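# Dispense one adhesive dot on each gold pad

## Task

Using the paste in the right arm's dispenser, place one dot of roughly 110 microliters on every gold pad printed on the plate. Each dot must stay rounded (not squashed flat) and lie entirely within its own pad. Paste anywhere else, other pads included, must not go beyond a small smear or the task fails. The scrap strip beside the plate may be used for trials or purging. Any paste still oozing from the tip, or hanging from it as a long string, will drop straight down even from a height. Finish with the tip raised well clear of the plate.

## Robot and tools

ROBOT. There are two arms. left_arm has a two-finger gripper and is not needed for this job. right_arm has a dispensing head: a motor-driven plunger pushes paste from a 55 ml barrel out through a plastic tip with a 3 mm opening. Base positions in the scene frame: left_arm (-0.059, +0.530, +0.205) m, right_arm (-0.077, -0.458, +0.205) m.

FRAMES. Scene frame: origin at table-top height, midway between the two nominal bases. +z points up, +x points out over the table, and left_arm is on the +y side. Image left and right do not match these names. Reported positions, orientations (quat_wxyz) and velocities use the scene frame and may be off by a few centimetres. Commanded offsets are along the current Hand target's own axes. For right_arm, the tool point is the centre of the tip's open end, and tool +z points out of the tip. For the first 89 mm behind the tip, the tool is only about 28 mm wide. Farther back, a camera block (on -y) and a case (mostly on -x) reach up to 100 mm sideways. With up to 30 degrees of tilt, only the tip can touch a flat surface.

THE 16-NUMBER ROW. Both execute_actions and move take rows of 16 numbers, each in [-1, 1], always covering both arms in this order: left dx, dy, dz, rx, ry, rz, gripper position, force_limit, speed, then right dx, dy, dz, rx, ry, rz, plunger. The six pose numbers for each arm are offsets, not poses. They are measured from that arm's Hand target at the start of the action or move, along that target's own axes. 1.0 equals 0.6 m for dx/dy/dz and 180 degrees for rx/ry/rz, which together form one rotation vector. All six at 0 holds the arm at its Hand target. For gripper values, repeat exactly what you sent last: a 0 there is treated as a real command. Both force_limit and speed start at +1, and position +1 is fully open.

PLUNGER. Plunger is a rate, not a position. +1 drives forward at 640 ul/s, -1 pulls back at the same rate, and values in between scale proportionally. Within 0.01 of 0 the plunger stays still, and between actions it counts as 0. Pressure has to build before paste comes out, so the first push, and any push after a pull-back, delivers less than the plunger displaces. Pressure remains after the plunger stops, so flow continues. A pull-back of sufficient size stops the flow; a larger one leaves a gap that the next push must close first.

DISPENSING. Hold the tip vertical, with its end roughly one dot diameter above the pad. Too low squashes the dot, touching the surface blocks the flow, and too high gives a wandering thread. After each dot, pull back to stop the flow. Then raise the tip straight up so the thread breaks before moving sideways; a sideways departure drags a string across the plate. If the tip is blocked, the motor stalls (status fault) and stays that way until you pull back. Release that pressure with a long pull-back before lifting, or paste will pour out. Calibrate on the scrap strip first. Do any final purging or waiting for ooze over the strip, never above the plate.

execute_actions(actions, cameras). actions is a list of actions. Each action holds up to 15 rows, one per 1/30 s step; if there are fewer rows, the last one is held for the remaining steps. Every row in an action is measured from the same start pose. The next action starts from the new Hand target, so sending the same offset again moves the arm further. An empty list only returns state and images. cameras names which views to return: cam_high, cam_left_wrist, cam_right_wrist. Leaving it out, null or ["all"] returns all of them, and [] returns none.

move(target, speed, blend, stop_force, zero, blocking, cameras). Moves in a straight path toward target. target is either one 16-number row or a list of up to 15 rows. Every row is an offset from the Hand targets at the start, not from the previous row. speed is in m/s (0.002 to 3.2, default 0.25; rotation is capped at twice that in rad/s); give one value, or one per target. blend, in metres, rounds corners between targets in a list. stop_force, in N (4 to 120, one value for both arms), ends an arm's path when its wrist sensor feels that much push against the motion. Leave it out when pulling away from a contact. zero (default true) re-zeroes the sensor first. blocking=false returns after about 0.5 s and cannot be combined with stop_force. Paths do not avoid obstacles, and the plunger value applies until the move ends. The result adds a "move:" line giving the ending (done, off_target, moving, held, fault) and any limits (paced = command clipped, held = steps withheld).

wait(seconds 0 to 10): lets time pass with the last commands held. stop(): brakes a running move. zoom_image(camera, region=[x0, y0, x1, y1] in pixels, at most 504 by 504) gives a closer view of the latest image; all images are 896x504. zero_wrist_force(arm): re-zeroes that arm's force sensor. finished_scene(scene): ends the current scene; scene is its number, 1 to 2.

RESULTS. Each arm reports: end_effector_position, quat and velocities; Hand target (the last commanded pose, which the arm may settle short of); joint positions and torques; and Wrist force/torque along the tool's axes, plus the peak reading since the last report. A tool z force clearly below its value in free air means the tip is pressing on a surface. The tool reports left_ml (paste remaining in ml) and a status of ready, moving, empty or fault. The gripper reports object_status (0 to 3) and position_measured in counts. Commanded orientation is clipped to within 32 degrees of the measured one, and motion lags the command by about 0.1 to 0.2 s.

AVOID. Do not press the tip hard into the plate: about 150 N, or contact torque above the joint limits (wrist joints around 26 to 29 N m), stops the arm for 10 s. Keep the arms from striking each other or fixed objects. Do not pass close to an arm's own base. Avoid stretched or straining poses that heat motors; an overheated arm locks for 30 s or more. Let no paste fall onto the plate outside the dots.

Each tool is called in YAML: its name, and indented under it one key for each argument.

## Session

execute_actions:
  actions: []

zoom_image:
  camera: "cam_high"
  region: [400, 200, 540, 320]

Scene clock: 0.00 s.
left_arm: end_effector_position=(+0.5697, +0.5453, +0.3973) position_measured=3 object_status=3 end_effector_quat_wxyz=(+0.000, -0.012, +1.000, +0.000) | right_arm: end_effector_position=(+0.5002, +0.1445, +0.3745) left_ml=50.5 status=ready end_effector_quat_wxyz=(+0.000, +0.689, +0.725, +0.000)
Joint positions: left_arm=[-0.281 -1.556 2.144 -2.158 -1.571 -0.28] | right_arm=[0.546 -1.345 1.559 -1.785 -1.571 -1.024]
Joint velocities: within noise
Joint torques (N m): no reading
Wrist force (N): no reading
Wrist torque (N m): no reading
Wrist force, peak (N): no reading
Hand target: left_arm +0.5697, +0.5453, +0.3973; +0.000, -0.012, +1.000, +0.000 | right_arm +0.5002, +0.1445, +0.3745; +0.000, +0.689, +0.725, +0.000

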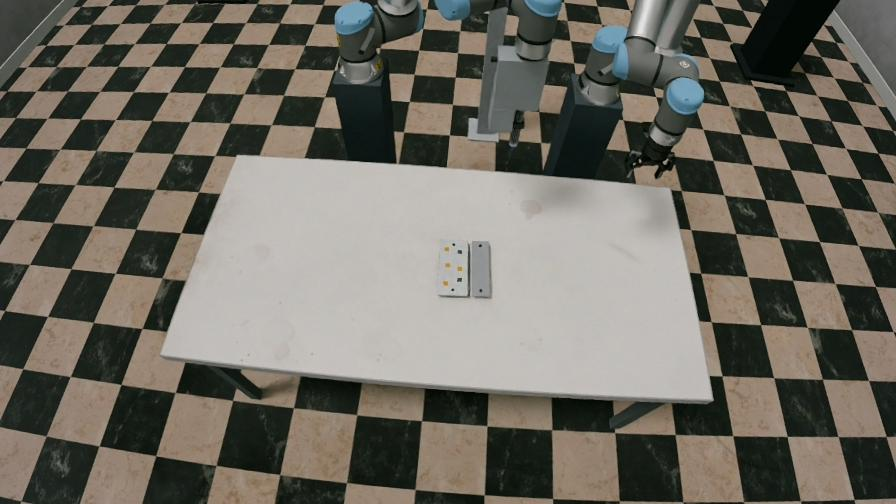

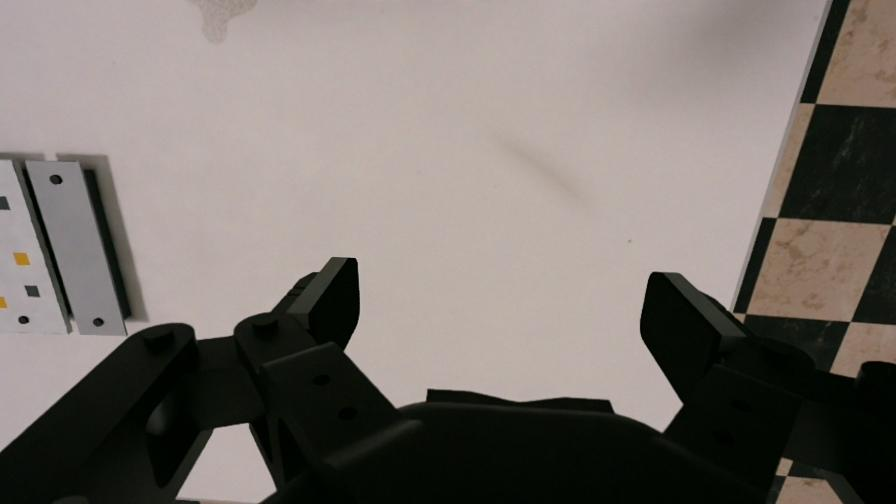

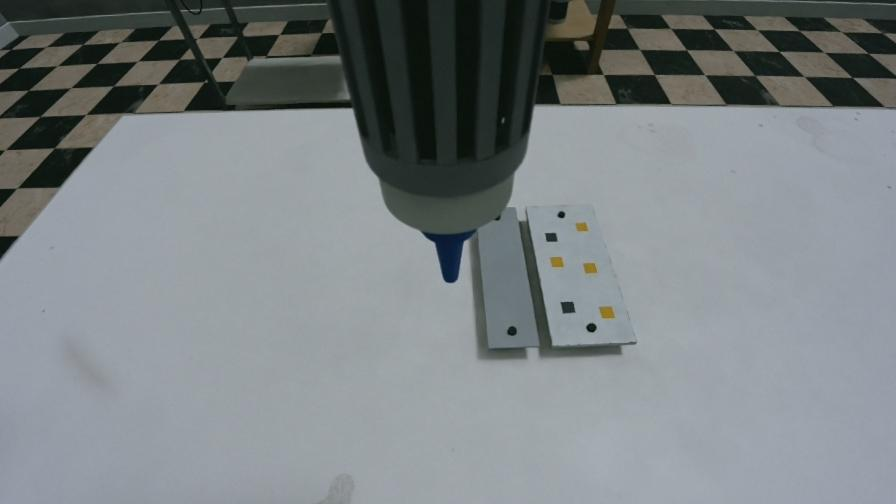

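Scaled by 3.600 from the camera's 896x504 image, which has a finer 1280x720 frame.

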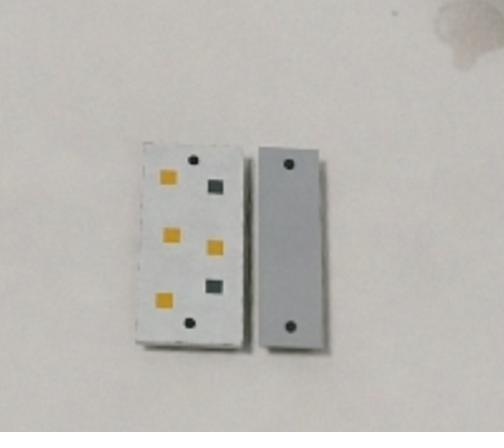

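move:
  target: [0,0,0,0,0,0,1,1,1,-0.12,0.281,0.535,0,0,0,0]
  cameras: ["cam_right_wrist"]

Scene clock: 2.53 s.
left_arm: end_effector_position=(+0.5697, +0.5453, +0.3973) position_measured=3 object_status=3 end_effector_quat_wxyz=(+0.000, -0.012, +1.000, +0.000) | right_arm: end_effector_position=(+0.6724, +0.0811, +0.0536) left_ml=50.5 status=ready end_effector_quat_wxyz=(+0.000, +0.689, +0.725, +0.000)
Joint positions: left_arm=[-0.281 -1.556 2.144 -2.158 -1.571 -0.28] | right_arm=[0.383 -0.985 1.656 -2.242 -1.571 -1.187]
Joint velocities: within noise
Joint torques (N m): left_arm=[2.24 -47.7 -46.46 -4.39 -0.27 -0.22] | right_arm=[15.33 -81.08 -26.89 -1.17 2.58 2.41]
Wrist force (N): left_arm=[0.4 0.0 -0.3] | right_arm=[0.6 0.2 -0.2]
Wrist torque (N m): left_arm=[0.01 -0.07 0.01] | right_arm=[0.02 -0.17 -0.02]
Wrist force, peak (N): left_arm=[0.3 0.3 -0.6] | right_arm=[0.9 -1.8 -2.9]
Hand target: left_arm +0.5697, +0.5453, +0.3973; +0.000, -0.012, +1.000, +0.000 | right_arm +0.6723, +0.0811, +0.0535; +0.000, +0.689, +0.725, +0.000
Off the commanded pose: left_arm 0.000 m, 0 deg | right_arm 0.000 m, 0 deg.
move: done
Images, in order (width x height): cam_right_wrist 896x504.

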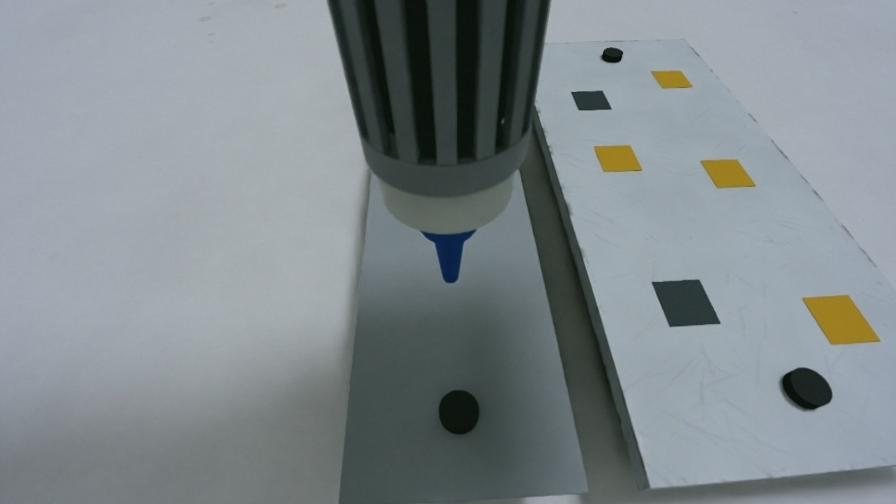

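move:
  target:
    - [0,0,0,0,0,0,1,1,1,0,0,0.0275,0,0,0,0]
    - [0,0,0,0,0,0,1,1,1,0,0,0.06,0,0,0,0]
  speed: [0.06,0.008]
  stop_force: 4
  cameras: []

move:
  target: [0,0,0,0,0,0,1,1,1,0,0,-0.006,0,0,0,0]
  cameras: ["cam_right_wrist"]

Scene clock: 5.23 s.
left_arm: end_effector_position=(+0.5697, +0.5453, +0.3973) position_measured=3 object_status=3 end_effector_quat_wxyz=(+0.000, -0.012, +1.000, +0.000) | right_arm: end_effector_position=(+0.6723, +0.0812, +0.0310) left_ml=50.5 status=ready end_effector_quat_wxyz=(+0.000, +0.689, +0.725, +0.000)
Joint positions: left_arm=[-0.281 -1.556 2.144 -2.158 -1.571 -0.28] | right_arm=[0.384 -0.961 1.666 -2.275 -1.571 -1.187]
Joint velocities: within noise
Joint torques (N m): left_arm=[2.2 -47.7 -46.2 -4.33 -0.02 -0.19] | right_arm=[14.55 -95.49 -38.89 -0.51 2.59 2.4]
Wrist force (N): left_arm=[0.5 0.0 -0.3] | right_arm=[0.1 -2.3 -11.9]
Wrist torque (N m): left_arm=[0.00 -0.10 0.00] | right_arm=[-0.06 -0.31 -0.02]
Wrist force, peak (N): left_arm=[0.4 0.0 -0.6] | right_arm=[-4.5 -7.7 -27.4]
Hand target: left_arm +0.5697, +0.5453, +0.3973; +0.000, -0.012, +1.000, +0.000 | right_arm +0.6723, +0.0812, +0.0310; +0.000, +0.689, +0.725, +0.000 (not the last commanded pose)
Off the commanded pose: left_arm 0.000 m, 0 deg | right_arm 0.013 m, 0 deg.
move: contact (right_arm); path passed 1 of 2 targets
No camera images: "cameras" was empty.

Scene clock: 5.93 s.
left_arm: end_effector_position=(+0.5697, +0.5453, +0.3973) position_measured=3 object_status=3 end_effector_quat_wxyz=(+0.000, -0.012, +1.000, +0.000) | right_arm: end_effector_position=(+0.6723, +0.0812, +0.0346) left_ml=50.5 status=ready end_effector_quat_wxyz=(+0.000, +0.689, +0.725, +0.000)
Joint positions: left_arm=[-0.281 -1.556 2.144 -2.158 -1.571 -0.28] | right_arm=[0.384 -0.965 1.664 -2.27 -1.571 -1.187]
Joint velocities: within noise
Joint torques (N m): left_arm=[1.81 -48.37 -46.19 -4.4 -0.02 -0.24] | right_arm=[14.04 -95.66 -43.4 -1.78 2.5 2.52]
Wrist force (N): left_arm=[0.3 -0.1 0.0] | right_arm=[0.5 -0.3 -0.4]
Wrist torque (N m): left_arm=[-0.02 -0.06 0.00] | right_arm=[-0.14 -0.15 -0.02]
Wrist force, peak (N): left_arm=[0.5 0.1 -0.4] | right_arm=[-0.3 -2.7 -11.5]
Hand target: left_arm +0.5697, +0.5453, +0.3973; +0.000, -0.012, +1.000, +0.000 | right_arm +0.6723, +0.0812, +0.0346; +0.000, +0.689, +0.725, +0.000
Off the commanded pose: left_arm 0.000 m, 0 deg | right_arm 0.000 m, 0 deg.
move: done
Images, in order (width x height): cam_right_wrist 896x504.

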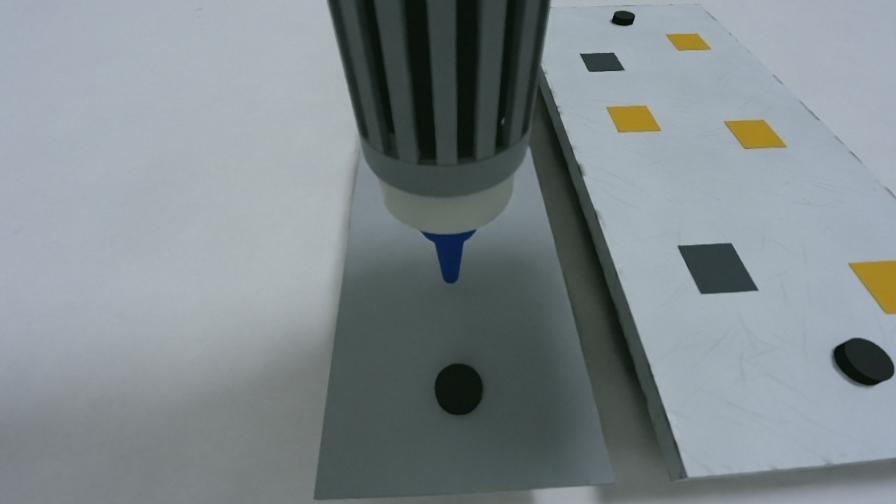

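execute_actions:
  actions:
    - [[0,0,0,0,0,0,1,1,1,0,0,0,0,0,0,0.6875]]
  cameras: ["cam_right_wrist"]

zoom_image:
  camera: "cam_right_wrist"
  region: [400, 210, 520, 310]

wait:
  seconds: 2
  cameras: ["cam_right_wrist"]

zoom_image:
  camera: "cam_right_wrist"
  region: [400, 210, 520, 310]

wait:
  seconds: 2
  cameras: ["cam_right_wrist"]

zoom_image:
  camera: "cam_right_wrist"
  region: [400, 210, 520, 310]

Scene clock: 6.90 s.
left_arm: end_effector_position=(+0.5697, +0.5453, +0.3973) position_measured=3 object_status=3 end_effector_quat_wxyz=(+0.000, -0.012, +1.000, +0.000) | right_arm: end_effector_position=(+0.6723, +0.0812, +0.0346) left_ml=50.3 status=ready end_effector_quat_wxyz=(+0.000, +0.689, +0.725, +0.000)
Joint positions: left_arm=[-0.281 -1.556 2.144 -2.158 -1.571 -0.28] | right_arm=[0.384 -0.965 1.664 -2.27 -1.571 -1.187]
Joint velocities: within noise
Joint torques (N m): left_arm=[2.49 -47.78 -45.84 -4.41 -0.14 -0.44] | right_arm=[11.9 -77.63 -37.78 -6.62 2.7 2.56]
Wrist force (N): left_arm=[0.2 0.2 -0.3] | right_arm=[0.5 -0.4 0.2]
Wrist torque (N m): left_arm=[0.04 -0.04 0.01] | right_arm=[-0.20 -0.16 -0.03]
Wrist force, peak (N): left_arm=[0.3 0.1 -0.7] | right_arm=[1.4 0.0 -0.2]
Hand target: left_arm +0.5697, +0.5453, +0.3973; +0.000, -0.012, +1.000, +0.000 | right_arm +0.6723, +0.0812, +0.0346; +0.000, +0.689, +0.725, +0.000
Off the commanded pose: left_arm 0.000 m, 0 deg | right_arm 0.000 m, 0 deg.
Images, in order (width x height): cam_right_wrist 896x504.

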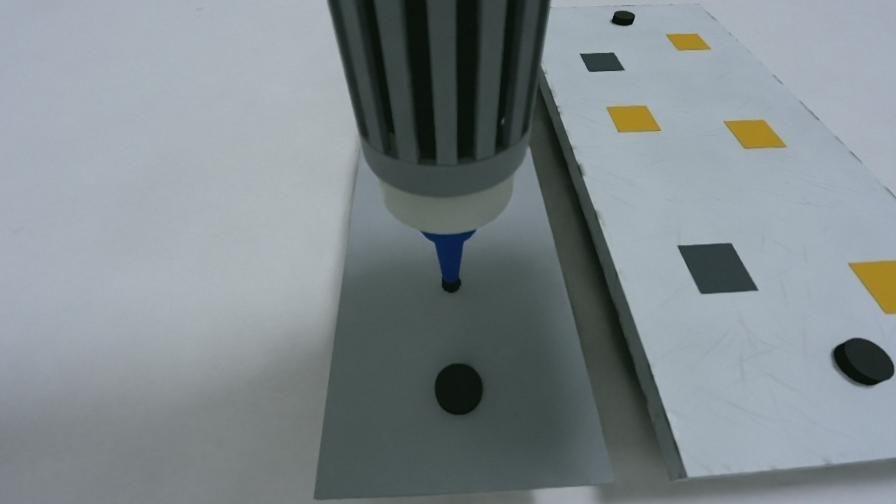

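Scaled by 4.200 from the camera's 896x504 image, which has a finer 1280x720 frame.

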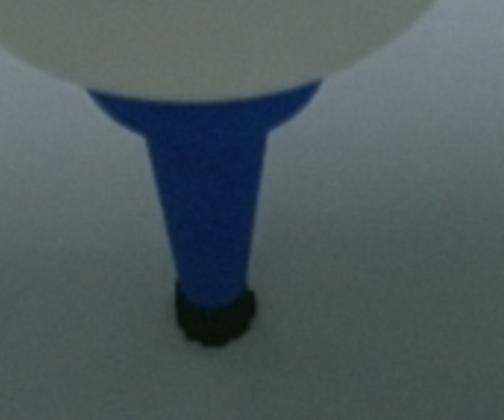

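Scene clock: 8.90 s.
left_arm: end_effector_position=(+0.5697, +0.5453, +0.3973) position_measured=3 object_status=3 end_effector_quat_wxyz=(+0.000, -0.012, +1.000, +0.000) | right_arm: end_effector_position=(+0.6723, +0.0812, +0.0346) left_ml=50.3 status=ready end_effector_quat_wxyz=(+0.000, +0.689, +0.725, +0.000)
Joint positions: left_arm=[-0.281 -1.556 2.144 -2.158 -1.571 -0.28] | right_arm=[0.384 -0.965 1.664 -2.27 -1.571 -1.187]
Joint velocities: within noise
Joint torques (N m): left_arm=[2.57 -47.76 -46.33 -4.43 0.02 -0.33] | right_arm=[10.89 -66.01 -27.45 -6.88 2.35 2.35]
Wrist force (N): left_arm=[0.4 0.2 -0.4] | right_arm=[0.4 -0.2 0.1]
Wrist torque (N m): left_arm=[0.03 -0.07 0.00] | right_arm=[-0.12 -0.11 -0.02]
Wrist force, peak (N): left_arm=[0.6 -0.2 -0.3] | right_arm=[1.1 -0.5 -0.3]
Hand target: left_arm +0.5697, +0.5453, +0.3973; +0.000, -0.012, +1.000, +0.000 | right_arm +0.6723, +0.0812, +0.0346; +0.000, +0.689, +0.725, +0.000
Off the commanded pose: left_arm 0.000 m, 0 deg | right_arm 0.000 m, 0 deg.
wait: 2.00 s; at rest by 0.17 s
Images, in order (width x height): cam_right_wrist 896x504.

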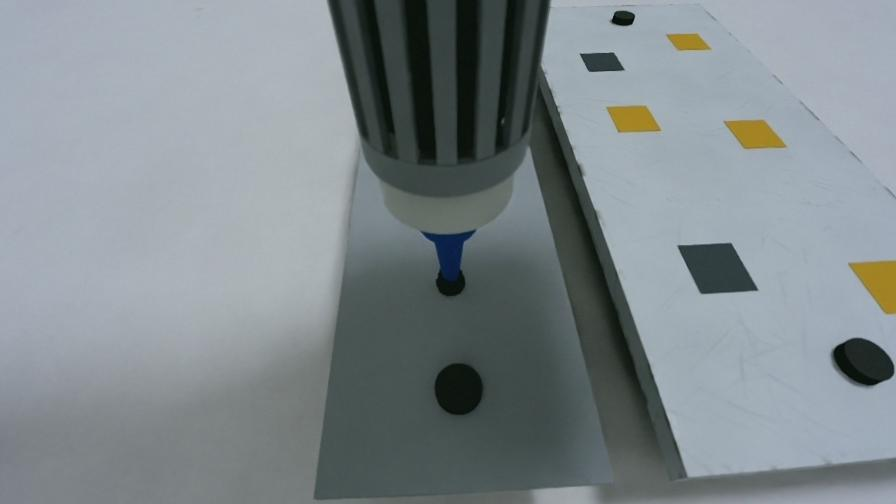

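Scaled by 4.200 from the camera's 896x504 image, which has a finer 1280x720 frame.

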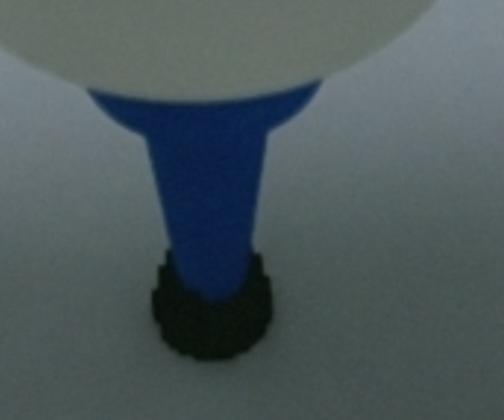

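Scene clock: 10.90 s.
left_arm: end_effector_position=(+0.5697, +0.5453, +0.3973) position_measured=3 object_status=3 end_effector_quat_wxyz=(+0.000, -0.012, +1.000, +0.000) | right_arm: end_effector_position=(+0.6723, +0.0812, +0.0346) left_ml=50.3 status=ready end_effector_quat_wxyz=(+0.000, +0.689, +0.725, +0.000)
Joint positions: left_arm=[-0.281 -1.556 2.144 -2.158 -1.571 -0.28] | right_arm=[0.384 -0.965 1.664 -2.27 -1.571 -1.187]
Joint velocities: within noise
Joint torques (N m): left_arm=[2.14 -47.89 -46.57 -4.28 -0.15 -0.51] | right_arm=[8.18 -66.83 -28.18 -6.78 2.41 2.27]
Wrist force (N): left_arm=[0.2 0.1 -0.4] | right_arm=[1.1 -0.3 -0.1]
Wrist torque (N m): left_arm=[0.03 -0.04 0.01] | right_arm=[-0.15 -0.35 -0.02]
Wrist force, peak (N): left_arm=[0.7 0.3 -0.2] | right_arm=[1.2 -0.4 -0.8]
Hand target: left_arm +0.5697, +0.5453, +0.3973; +0.000, -0.012, +1.000, +0.000 | right_arm +0.6723, +0.0812, +0.0346; +0.000, +0.689, +0.725, +0.000
Off the commanded pose: left_arm 0.000 m, 0 deg | right_arm 0.000 m, 0 deg.
wait: 2.00 s; at rest by 0.17 s
Images, in order (width x height): cam_right_wrist 896x504.

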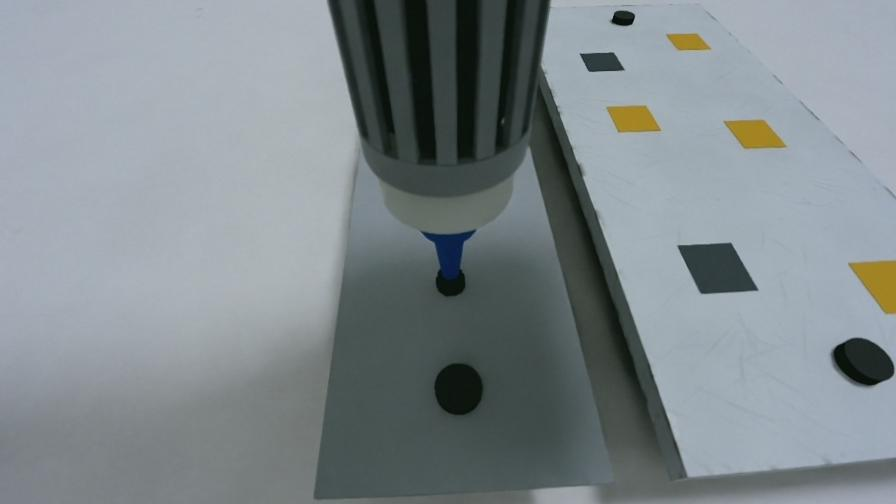

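Scaled by 4.200 from the camera's 896x504 image, which has a finer 1280x720 frame.

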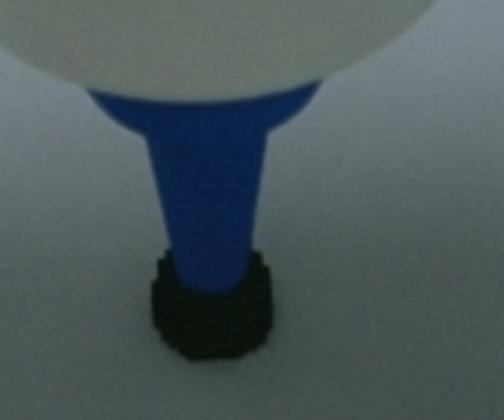

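execute_actions:
  actions:
    - [[0,0,0,0,0,0,1,1,1,0,0,0,0,0,0,-0.1875]]
  cameras: []

move:
  target: [0,0,0,0,0,0,1,1,1,0,0,-0.067,0,0,0,0]
  speed: 0.1
  cameras: ["cam_right_wrist"]

zoom_image:
  camera: "cam_right_wrist"
  region: [400, 250, 520, 350]

move:
  target:
    - [0,0,0,0,0,0,1,1,1,0,0.0417,0.04,0,0,0,0]
    - [0,0,0,0,0,0,1,1,1,0,0.0417,0.067,0,0,0,0]
  blend: [0.008,0]
  speed: 0.1
  cameras: ["cam_right_wrist"]

execute_actions:
  actions:
    - [[0,0,0,0,0,0,1,1,1,0,0,0,0,0,0,0.53125]]
  cameras: []

wait:
  seconds: 1.5
  cameras: ["cam_right_wrist"]

zoom_image:
  camera: "cam_right_wrist"
  region: [400, 210, 520, 310]

wait:
  seconds: 1
  cameras: ["cam_right_wrist"]

zoom_image:
  camera: "cam_right_wrist"
  region: [400, 210, 520, 310]

execute_actions:
  actions:
    - [[0,0,0,0,0,0,1,1,1,0,0,0,0,0,0,-0.1875]]
  cameras: []

move:
  target: [0,0,0,0,0,0,1,1,1,0,0,-0.067,0,0,0,0]
  speed: 0.1
  cameras: ["cam_right_wrist"]

zoom_image:
  camera: "cam_right_wrist"
  region: [400, 250, 520, 350]

Scene clock: 12.20 s.
left_arm: end_effector_position=(+0.5697, +0.5453, +0.3973) position_measured=3 object_status=3 end_effector_quat_wxyz=(+0.000, -0.012, +1.000, +0.000) | right_arm: end_effector_position=(+0.6723, +0.0812, +0.0346) left_ml=50.4 status=ready end_effector_quat_wxyz=(+0.000, +0.689, +0.725, +0.000)
Joint positions: left_arm=[-0.281 -1.556 2.144 -2.158 -1.571 -0.28] | right_arm=[0.384 -0.965 1.664 -2.27 -1.571 -1.187]
Joint velocities: within noise
Joint torques (N m): left_arm=[1.75 -46.8 -46.23 -4.25 0.1 -0.37] | right_arm=[7.9 -66.18 -29.06 -6.83 2.45 2.36]
Wrist force (N): left_arm=[0.3 -0.2 -0.2] | right_arm=[0.7 -0.3 -0.4]
Wrist torque (N m): left_arm=[-0.03 -0.06 0.00] | right_arm=[-0.15 -0.24 -0.03]
Wrist force, peak (N): left_arm=[0.4 0.4 -0.5] | right_arm=[1.1 -0.4 -0.5]
Hand target: left_arm +0.5697, +0.5453, +0.3973; +0.000, -0.012, +1.000, +0.000 | right_arm +0.6723, +0.0812, +0.0346; +0.000, +0.689, +0.725, +0.000
Off the commanded pose: left_arm 0.000 m, 0 deg | right_arm 0.000 m, 0 deg.
No camera images: "cameras" was empty.

Scene clock: 12.93 s.
left_arm: end_effector_position=(+0.5697, +0.5453, +0.3973) position_measured=3 object_status=3 end_effector_quat_wxyz=(+0.000, -0.012, +1.000, +0.000) | right_arm: end_effector_position=(+0.6724, +0.0812, +0.0751) left_ml=50.4 status=ready end_effector_quat_wxyz=(+0.000, +0.689, +0.725, +0.000) end_effector_velocity=(+0.000, +0.001, -0.003) end_effector_angular_velocity=(+0.001, -0.001, +0.001)
Joint positions: left_arm=[-0.281 -1.556 2.144 -2.158 -1.571 -0.28] | right_arm=[0.384 -1.006 1.646 -2.211 -1.571 -1.187]
Joint velocities: left_arm=[within noise] | right_arm=[0.001 0.003 0.002 -0.007 0 -0.001]
Joint torques (N m): left_arm=[1.65 -47.76 -46.33 -4.36 -0.17 -0.46] | right_arm=[8.53 -64.37 -28.7 -8.47 2.46 2.27]
Wrist force (N): left_arm=[0.2 0.2 -0.4] | right_arm=[0.9 -0.5 0.2]
Wrist torque (N m): left_arm=[0.04 -0.03 0.00] | right_arm=[-0.21 -0.31 -0.01]
Wrist force, peak (N): left_arm=[0.7 -0.1 -0.3] | right_arm=[0.8 -0.2 -1.9]
Hand target: left_arm +0.5697, +0.5453, +0.3973; +0.000, -0.012, +1.000, +0.000 | right_arm +0.6723, +0.0812, +0.0748; +0.000, +0.689, +0.725, +0.000
Off the commanded pose: left_arm 0.000 m, 0 deg | right_arm 0.000 m, 0 deg.
move: done
Images, in order (width x height): cam_right_wrist 896x504.

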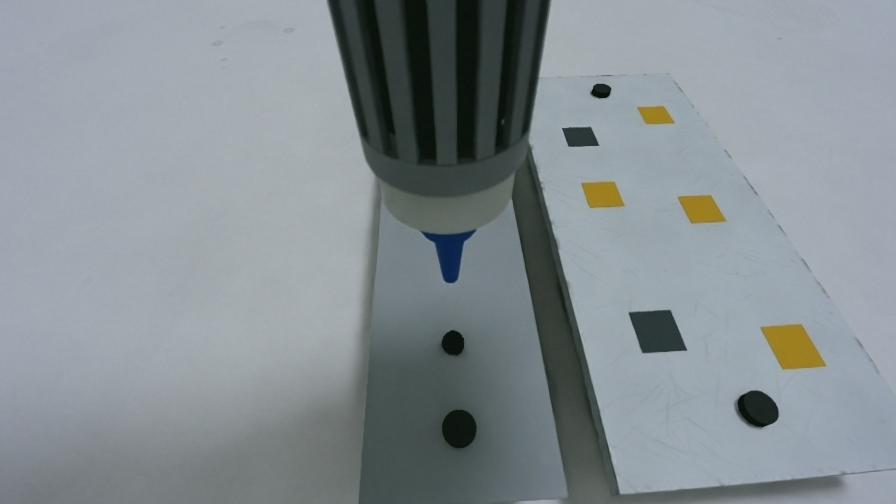

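Scaled by 4.200 from the camera's 896x504 image, which has a finer 1280x720 frame.

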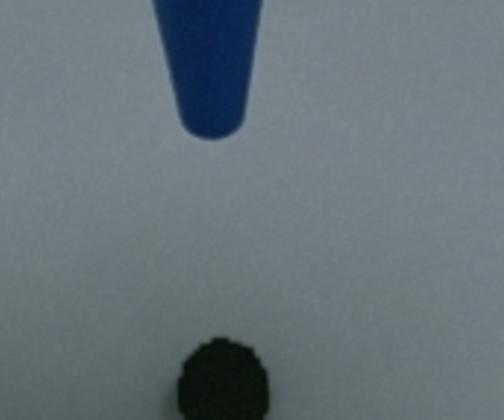

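Scene clock: 13.77 s.
left_arm: end_effector_position=(+0.5697, +0.5453, +0.3973) position_measured=3 object_status=3 end_effector_quat_wxyz=(+0.000, -0.012, +1.000, +0.000) | right_arm: end_effector_position=(+0.6972, +0.0823, +0.0344) left_ml=50.4 status=ready end_effector_quat_wxyz=(+0.000, +0.689, +0.725, +0.000)
Joint positions: left_arm=[-0.281 -1.556 2.144 -2.158 -1.571 -0.28] | right_arm=[0.373 -0.938 1.615 -2.248 -1.571 -1.197]
Joint velocities: within noise
Joint torques (N m): left_arm=[1.91 -48.22 -46.32 -4.28 -0.05 -0.48] | right_arm=[7.6 -107.69 -45.01 -0.34 2.29 2.11]
Wrist force (N): left_arm=[0.3 0.1 -0.5] | right_arm=[0.8 -0.5 -0.3]
Wrist torque (N m): left_arm=[0.02 -0.06 0.00] | right_arm=[-0.20 -0.26 -0.01]
Wrist force, peak (N): left_arm=[0.6 0.1 -0.5] | right_arm=[1.1 -1.7 -1.2]
Hand target: left_arm +0.5697, +0.5453, +0.3973; +0.000, -0.012, +1.000, +0.000 | right_arm +0.6973, +0.0824, +0.0346; +0.000, +0.689, +0.725, +0.000
Off the commanded pose: left_arm 0.000 m, 0 deg | right_arm 0.000 m, 0 deg.
move: done
Images, in order (width x height): cam_right_wrist 896x504.

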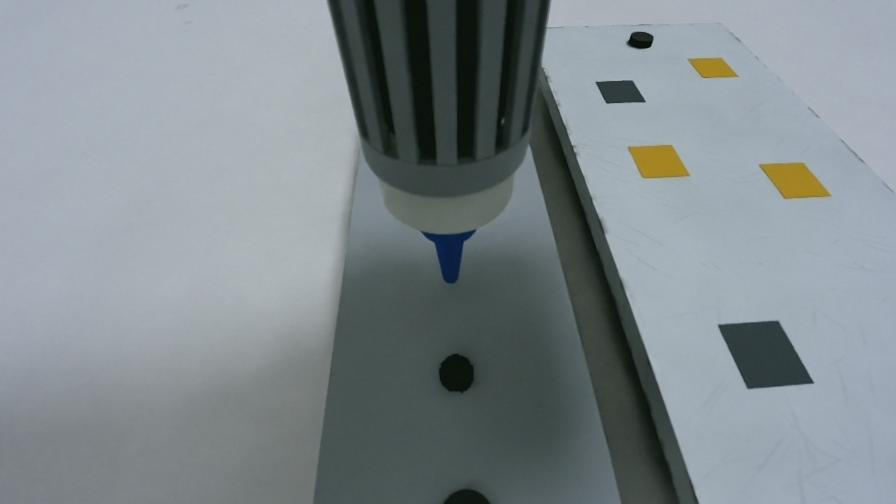

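Scene clock: 14.50 s.
left_arm: end_effector_position=(+0.5697, +0.5453, +0.3973) position_measured=3 object_status=3 end_effector_quat_wxyz=(+0.000, -0.012, +1.000, +0.000) | right_arm: end_effector_position=(+0.6973, +0.0824, +0.0346) left_ml=50.2 status=ready end_effector_quat_wxyz=(+0.000, +0.689, +0.725, +0.000)
Joint positions: left_arm=[-0.281 -1.556 2.144 -2.158 -1.571 -0.28] | right_arm=[0.374 -0.938 1.615 -2.248 -1.571 -1.197]
Joint velocities: within noise
Joint torques (N m): left_arm=[0.87 -48.13 -46.73 -4.32 -0.19 -0.53] | right_arm=[15.7 -107.24 -43.93 -0.4 1.99 2.26]
Wrist force (N): left_arm=[0.4 -0.1 -0.4] | right_arm=[1.2 0.0 -0.1]
Wrist torque (N m): left_arm=[-0.01 -0.08 0.00] | right_arm=[-0.04 -0.42 -0.02]
Wrist force, peak (N): left_arm=[0.5 0.1 -0.5] | right_arm=[1.3 -0.3 0.0]
Hand target: left_arm +0.5697, +0.5453, +0.3973; +0.000, -0.012, +1.000, +0.000 | right_arm +0.6973, +0.0824, +0.0346; +0.000, +0.689, +0.725, +0.000
Off the commanded pose: left_arm 0.000 m, 0 deg | right_arm 0.000 m, 0 deg.
No camera images: "cameras" was empty.

Scene clock: 16.00 s.
left_arm: end_effector_position=(+0.5697, +0.5453, +0.3973) position_measured=3 object_status=3 end_effector_quat_wxyz=(+0.000, -0.012, +1.000, +0.000) | right_arm: end_effector_position=(+0.6973, +0.0824, +0.0346) left_ml=50.2 status=ready end_effector_quat_wxyz=(+0.000, +0.689, +0.725, +0.000)
Joint positions: left_arm=[-0.281 -1.556 2.144 -2.158 -1.571 -0.28] | right_arm=[0.374 -0.938 1.615 -2.248 -1.571 -1.197]
Joint velocities: within noise
Joint torques (N m): left_arm=[1.87 -48.98 -46.61 -4.2 0.08 -0.2] | right_arm=[15.63 -105.93 -41.2 -0.46 1.5 2.21]
Wrist force (N): left_arm=[0.2 -0.2 -0.3] | right_arm=[1.3 -0.1 -0.4]
Wrist torque (N m): left_arm=[-0.02 -0.05 0.00] | right_arm=[-0.06 -0.45 -0.01]
Wrist force, peak (N): left_arm=[0.6 0.2 -0.4] | right_arm=[1.6 -0.1 -0.1]
Hand target: left_arm +0.5697, +0.5453, +0.3973; +0.000, -0.012, +1.000, +0.000 | right_arm +0.6973, +0.0824, +0.0346; +0.000, +0.689, +0.725, +0.000
Off the commanded pose: left_arm 0.000 m, 0 deg | right_arm 0.000 m, 0 deg.
wait: 1.50 s; at rest by 0.17 s
Images, in order (width x height): cam_right_wrist 896x504.

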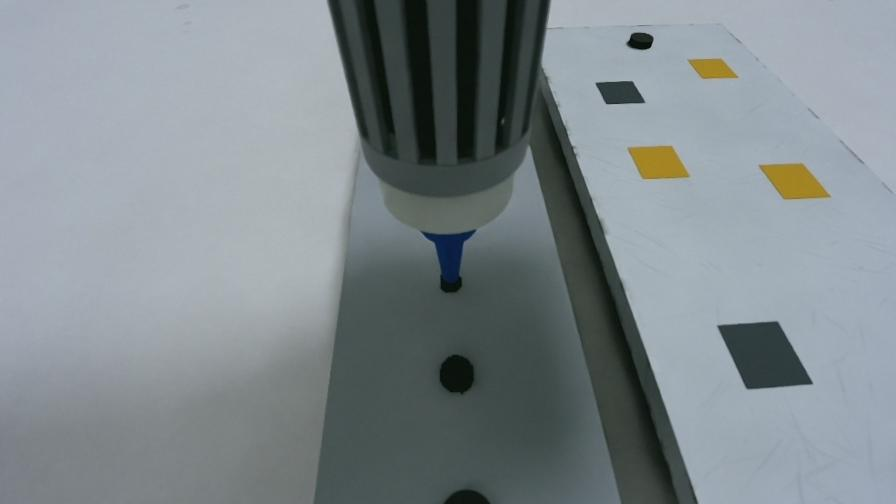

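Scaled by 4.200 from the camera's 896x504 image, which has a finer 1280x720 frame.

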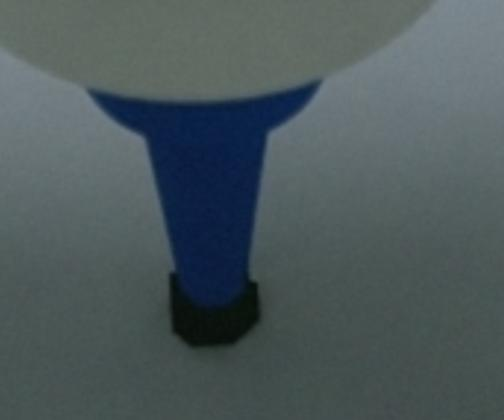

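Scene clock: 17.00 s.
left_arm: end_effector_position=(+0.5697, +0.5453, +0.3973) position_measured=3 object_status=3 end_effector_quat_wxyz=(+0.000, -0.012, +1.000, +0.000) | right_arm: end_effector_position=(+0.6973, +0.0824, +0.0346) left_ml=50.2 status=ready end_effector_quat_wxyz=(+0.000, +0.689, +0.725, +0.000)
Joint positions: left_arm=[-0.281 -1.556 2.144 -2.158 -1.571 -0.28] | right_arm=[0.374 -0.938 1.615 -2.248 -1.571 -1.197]
Joint velocities: within noise
Joint torques (N m): left_arm=[2.19 -47.7 -46.38 -4.07 0.1 -0.52] | right_arm=[15.29 -105.59 -39.24 -0.47 1.62 2.23]
Wrist force (N): left_arm=[0.1 -0.2 -0.1] | right_arm=[0.9 -0.1 0.2]
Wrist torque (N m): left_arm=[-0.03 -0.03 0.01] | right_arm=[-0.05 -0.31 -0.02]
Wrist force, peak (N): left_arm=[0.4 0.1 -0.5] | right_arm=[1.7 0.0 0.1]
Hand target: left_arm +0.5697, +0.5453, +0.3973; +0.000, -0.012, +1.000, +0.000 | right_arm +0.6973, +0.0824, +0.0346; +0.000, +0.689, +0.725, +0.000
Off the commanded pose: left_arm 0.000 m, 0 deg | right_arm 0.000 m, 0 deg.
wait: 1.00 s; at rest by 0.17 s
Images, in order (width x height): cam_right_wrist 896x504.

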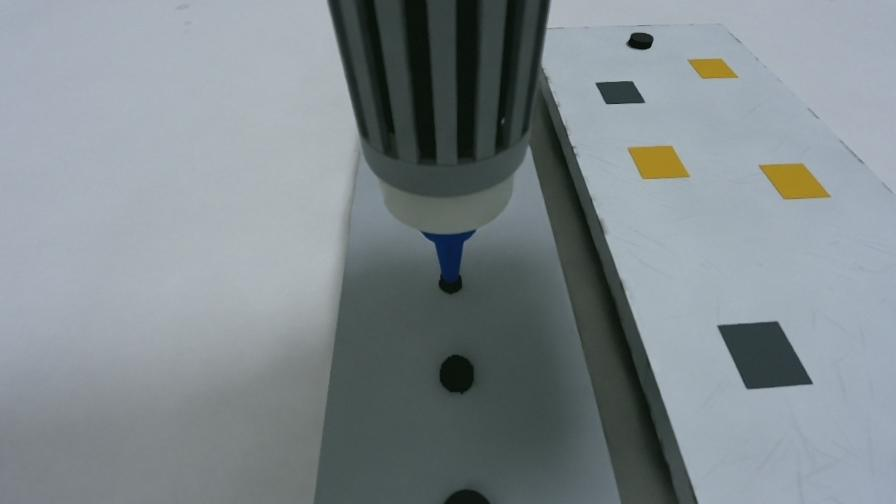

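Scaled by 4.200 from the camera's 896x504 image, which has a finer 1280x720 frame.

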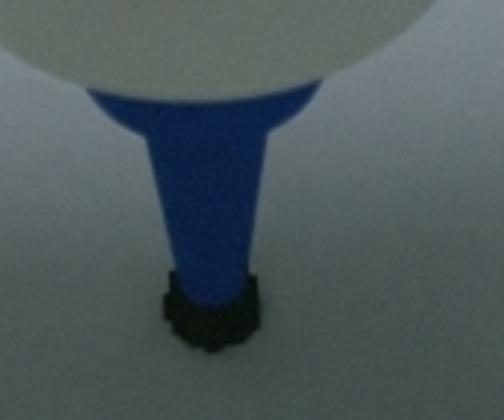

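Scene clock: 17.73 s.
left_arm: end_effector_position=(+0.5697, +0.5453, +0.3973) position_measured=3 object_status=3 end_effector_quat_wxyz=(+0.000, -0.012, +1.000, +0.000) | right_arm: end_effector_position=(+0.6973, +0.0824, +0.0346) left_ml=50.3 status=ready end_effector_quat_wxyz=(+0.000, +0.689, +0.725, +0.000)
Joint positions: left_arm=[-0.281 -1.556 2.144 -2.158 -1.571 -0.28] | right_arm=[0.374 -0.938 1.615 -2.248 -1.571 -1.197]
Joint velocities: within noise
Joint torques (N m): left_arm=[2.69 -47.52 -46.5 -4.27 0.02 -0.35] | right_arm=[15.08 -106.53 -37.24 -0.73 1.13 2.2]
Wrist force (N): left_arm=[0.2 0.0 -0.4] | right_arm=[0.9 -0.1 -0.4]
Wrist torque (N m): left_arm=[0.00 -0.04 0.00] | right_arm=[-0.08 -0.30 -0.01]
Wrist force, peak (N): left_arm=[0.6 0.3 -0.3] | right_arm=[1.3 -0.4 -0.3]
Hand target: left_arm +0.5697, +0.5453, +0.3973; +0.000, -0.012, +1.000, +0.000 | right_arm +0.6973, +0.0824, +0.0346; +0.000, +0.689, +0.725, +0.000
Off the commanded pose: left_arm 0.000 m, 0 deg | right_arm 0.000 m, 0 deg.
No camera images: "cameras" was empty.

Scene clock: 18.47 s.
left_arm: end_effector_position=(+0.5697, +0.5453, +0.3973) position_measured=3 object_status=3 end_effector_quat_wxyz=(+0.000, -0.012, +1.000, +0.000) | right_arm: end_effector_position=(+0.6974, +0.0825, +0.0751) left_ml=50.3 status=ready end_effector_quat_wxyz=(+0.000, +0.689, +0.725, +0.000) end_effector_velocity=(-0.001, +0.000, -0.004) end_effector_angular_velocity=(+0.000, +0.001, +0.000)
Joint positions: left_arm=[-0.281 -1.556 2.144 -2.158 -1.571 -0.28] | right_arm=[0.374 -0.978 1.597 -2.19 -1.571 -1.197]
Joint velocities: left_arm=[within noise] | right_arm=[0 0.004 0.003 -0.006 0 0]
Joint torques (N m): left_arm=[2.48 -48.25 -46.43 -4.3 -0.09 -0.34] | right_arm=[14.08 -67.46 -28.5 -8.14 1.33 1.96]
Wrist force (N): left_arm=[0.2 0.0 -0.2] | right_arm=[1.4 -0.3 -0.1]
Wrist torque (N m): left_arm=[0.00 -0.04 0.01] | right_arm=[-0.11 -0.46 0.01]
Wrist force, peak (N): left_arm=[0.7 -0.1 -0.3] | right_arm=[1.2 -0.1 -1.6]
Hand target: left_arm +0.5697, +0.5453, +0.3973; +0.000, -0.012, +1.000, +0.000 | right_arm +0.6973, +0.0824, +0.0748; +0.000, +0.689, +0.725, +0.000
Off the commanded pose: left_arm 0.000 m, 0 deg | right_arm 0.000 m, 0 deg.
move: done
Images, in order (width x height): cam_right_wrist 896x504.

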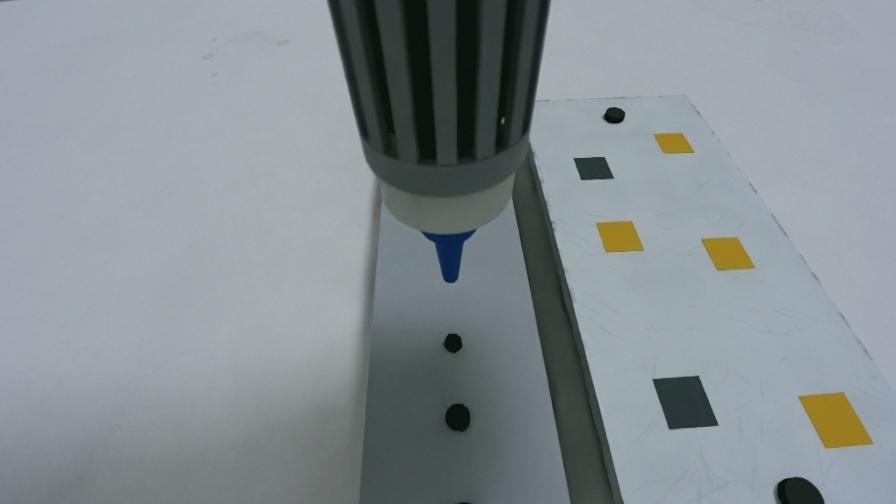

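Scaled by 4.200 from the camera's 896x504 image, which has a finer 1280x720 frame.

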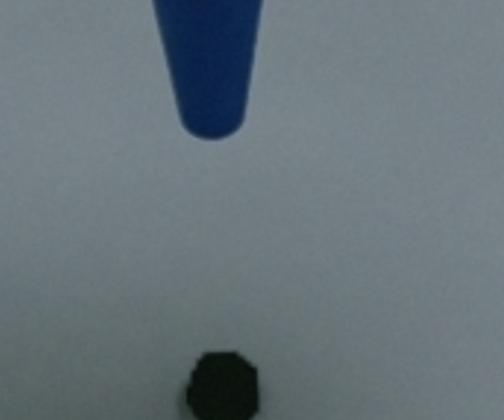

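move:
  target: [0,0,0,0,0,0,1,1,1,-0.118,0.07,0,0,0,0,0]
  cameras: ["cam_right_wrist"]

zoom_image:
  camera: "cam_right_wrist"
  region: [380, 270, 540, 430]

Scene clock: 19.60 s.
left_arm: end_effector_position=(+0.5697, +0.5453, +0.3973) position_measured=3 object_status=3 end_effector_quat_wxyz=(+0.000, -0.012, +1.000, +0.000) | right_arm: end_effector_position=(+0.7429, +0.0138, +0.0748) left_ml=50.3 status=ready end_effector_quat_wxyz=(+0.000, +0.689, +0.725, +0.000)
Joint positions: left_arm=[-0.281 -1.556 2.144 -2.158 -1.571 -0.28] | right_arm=[0.287 -0.975 1.593 -2.189 -1.571 -1.284]
Joint velocities: within noise
Joint torques (N m): left_arm=[2.99 -49 -46.44 -4.22 -0.04 -0.44] | right_arm=[2.07 -75.11 -32.1 -1.09 2.31 1.33]
Wrist force (N): left_arm=[0.2 -0.1 -0.3] | right_arm=[0.9 0.0 0.4]
Wrist torque (N m): left_arm=[-0.02 -0.04 0.00] | right_arm=[-0.02 -0.28 0.00]
Wrist force, peak (N): left_arm=[0.4 0.1 -0.6] | right_arm=[3.6 -1.5 -0.1]
Hand target: left_arm +0.5697, +0.5453, +0.3973; +0.000, -0.012, +1.000, +0.000 | right_arm +0.7428, +0.0138, +0.0748; +0.000, +0.689, +0.725, +0.000
Off the commanded pose: left_arm 0.000 m, 0 deg | right_arm 0.000 m, 0 deg.
move: done
Images, in order (width x height): cam_right_wrist 896x504.

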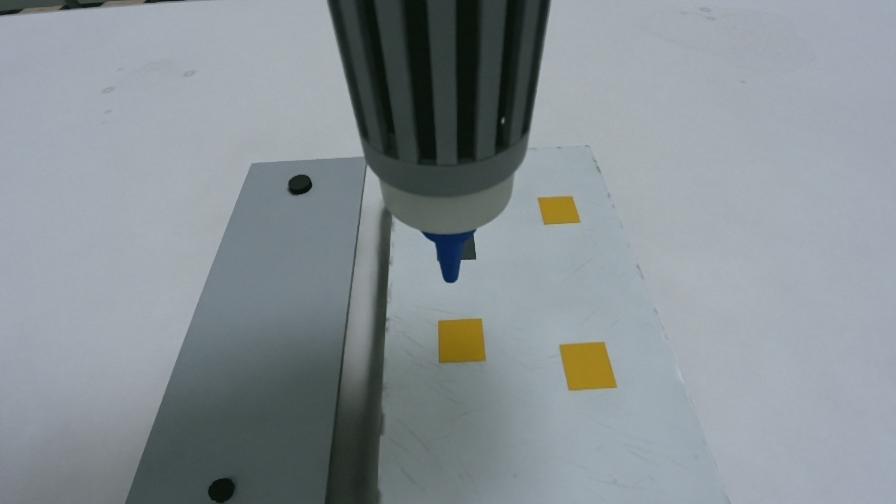

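Scaled by 3.150 from the camera's 896x504 image, which has a finer 1280x720 frame.

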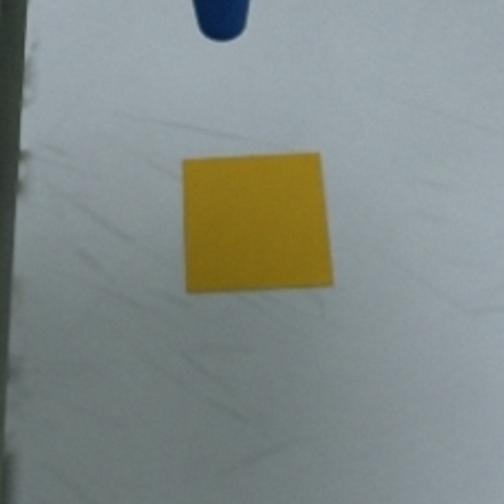

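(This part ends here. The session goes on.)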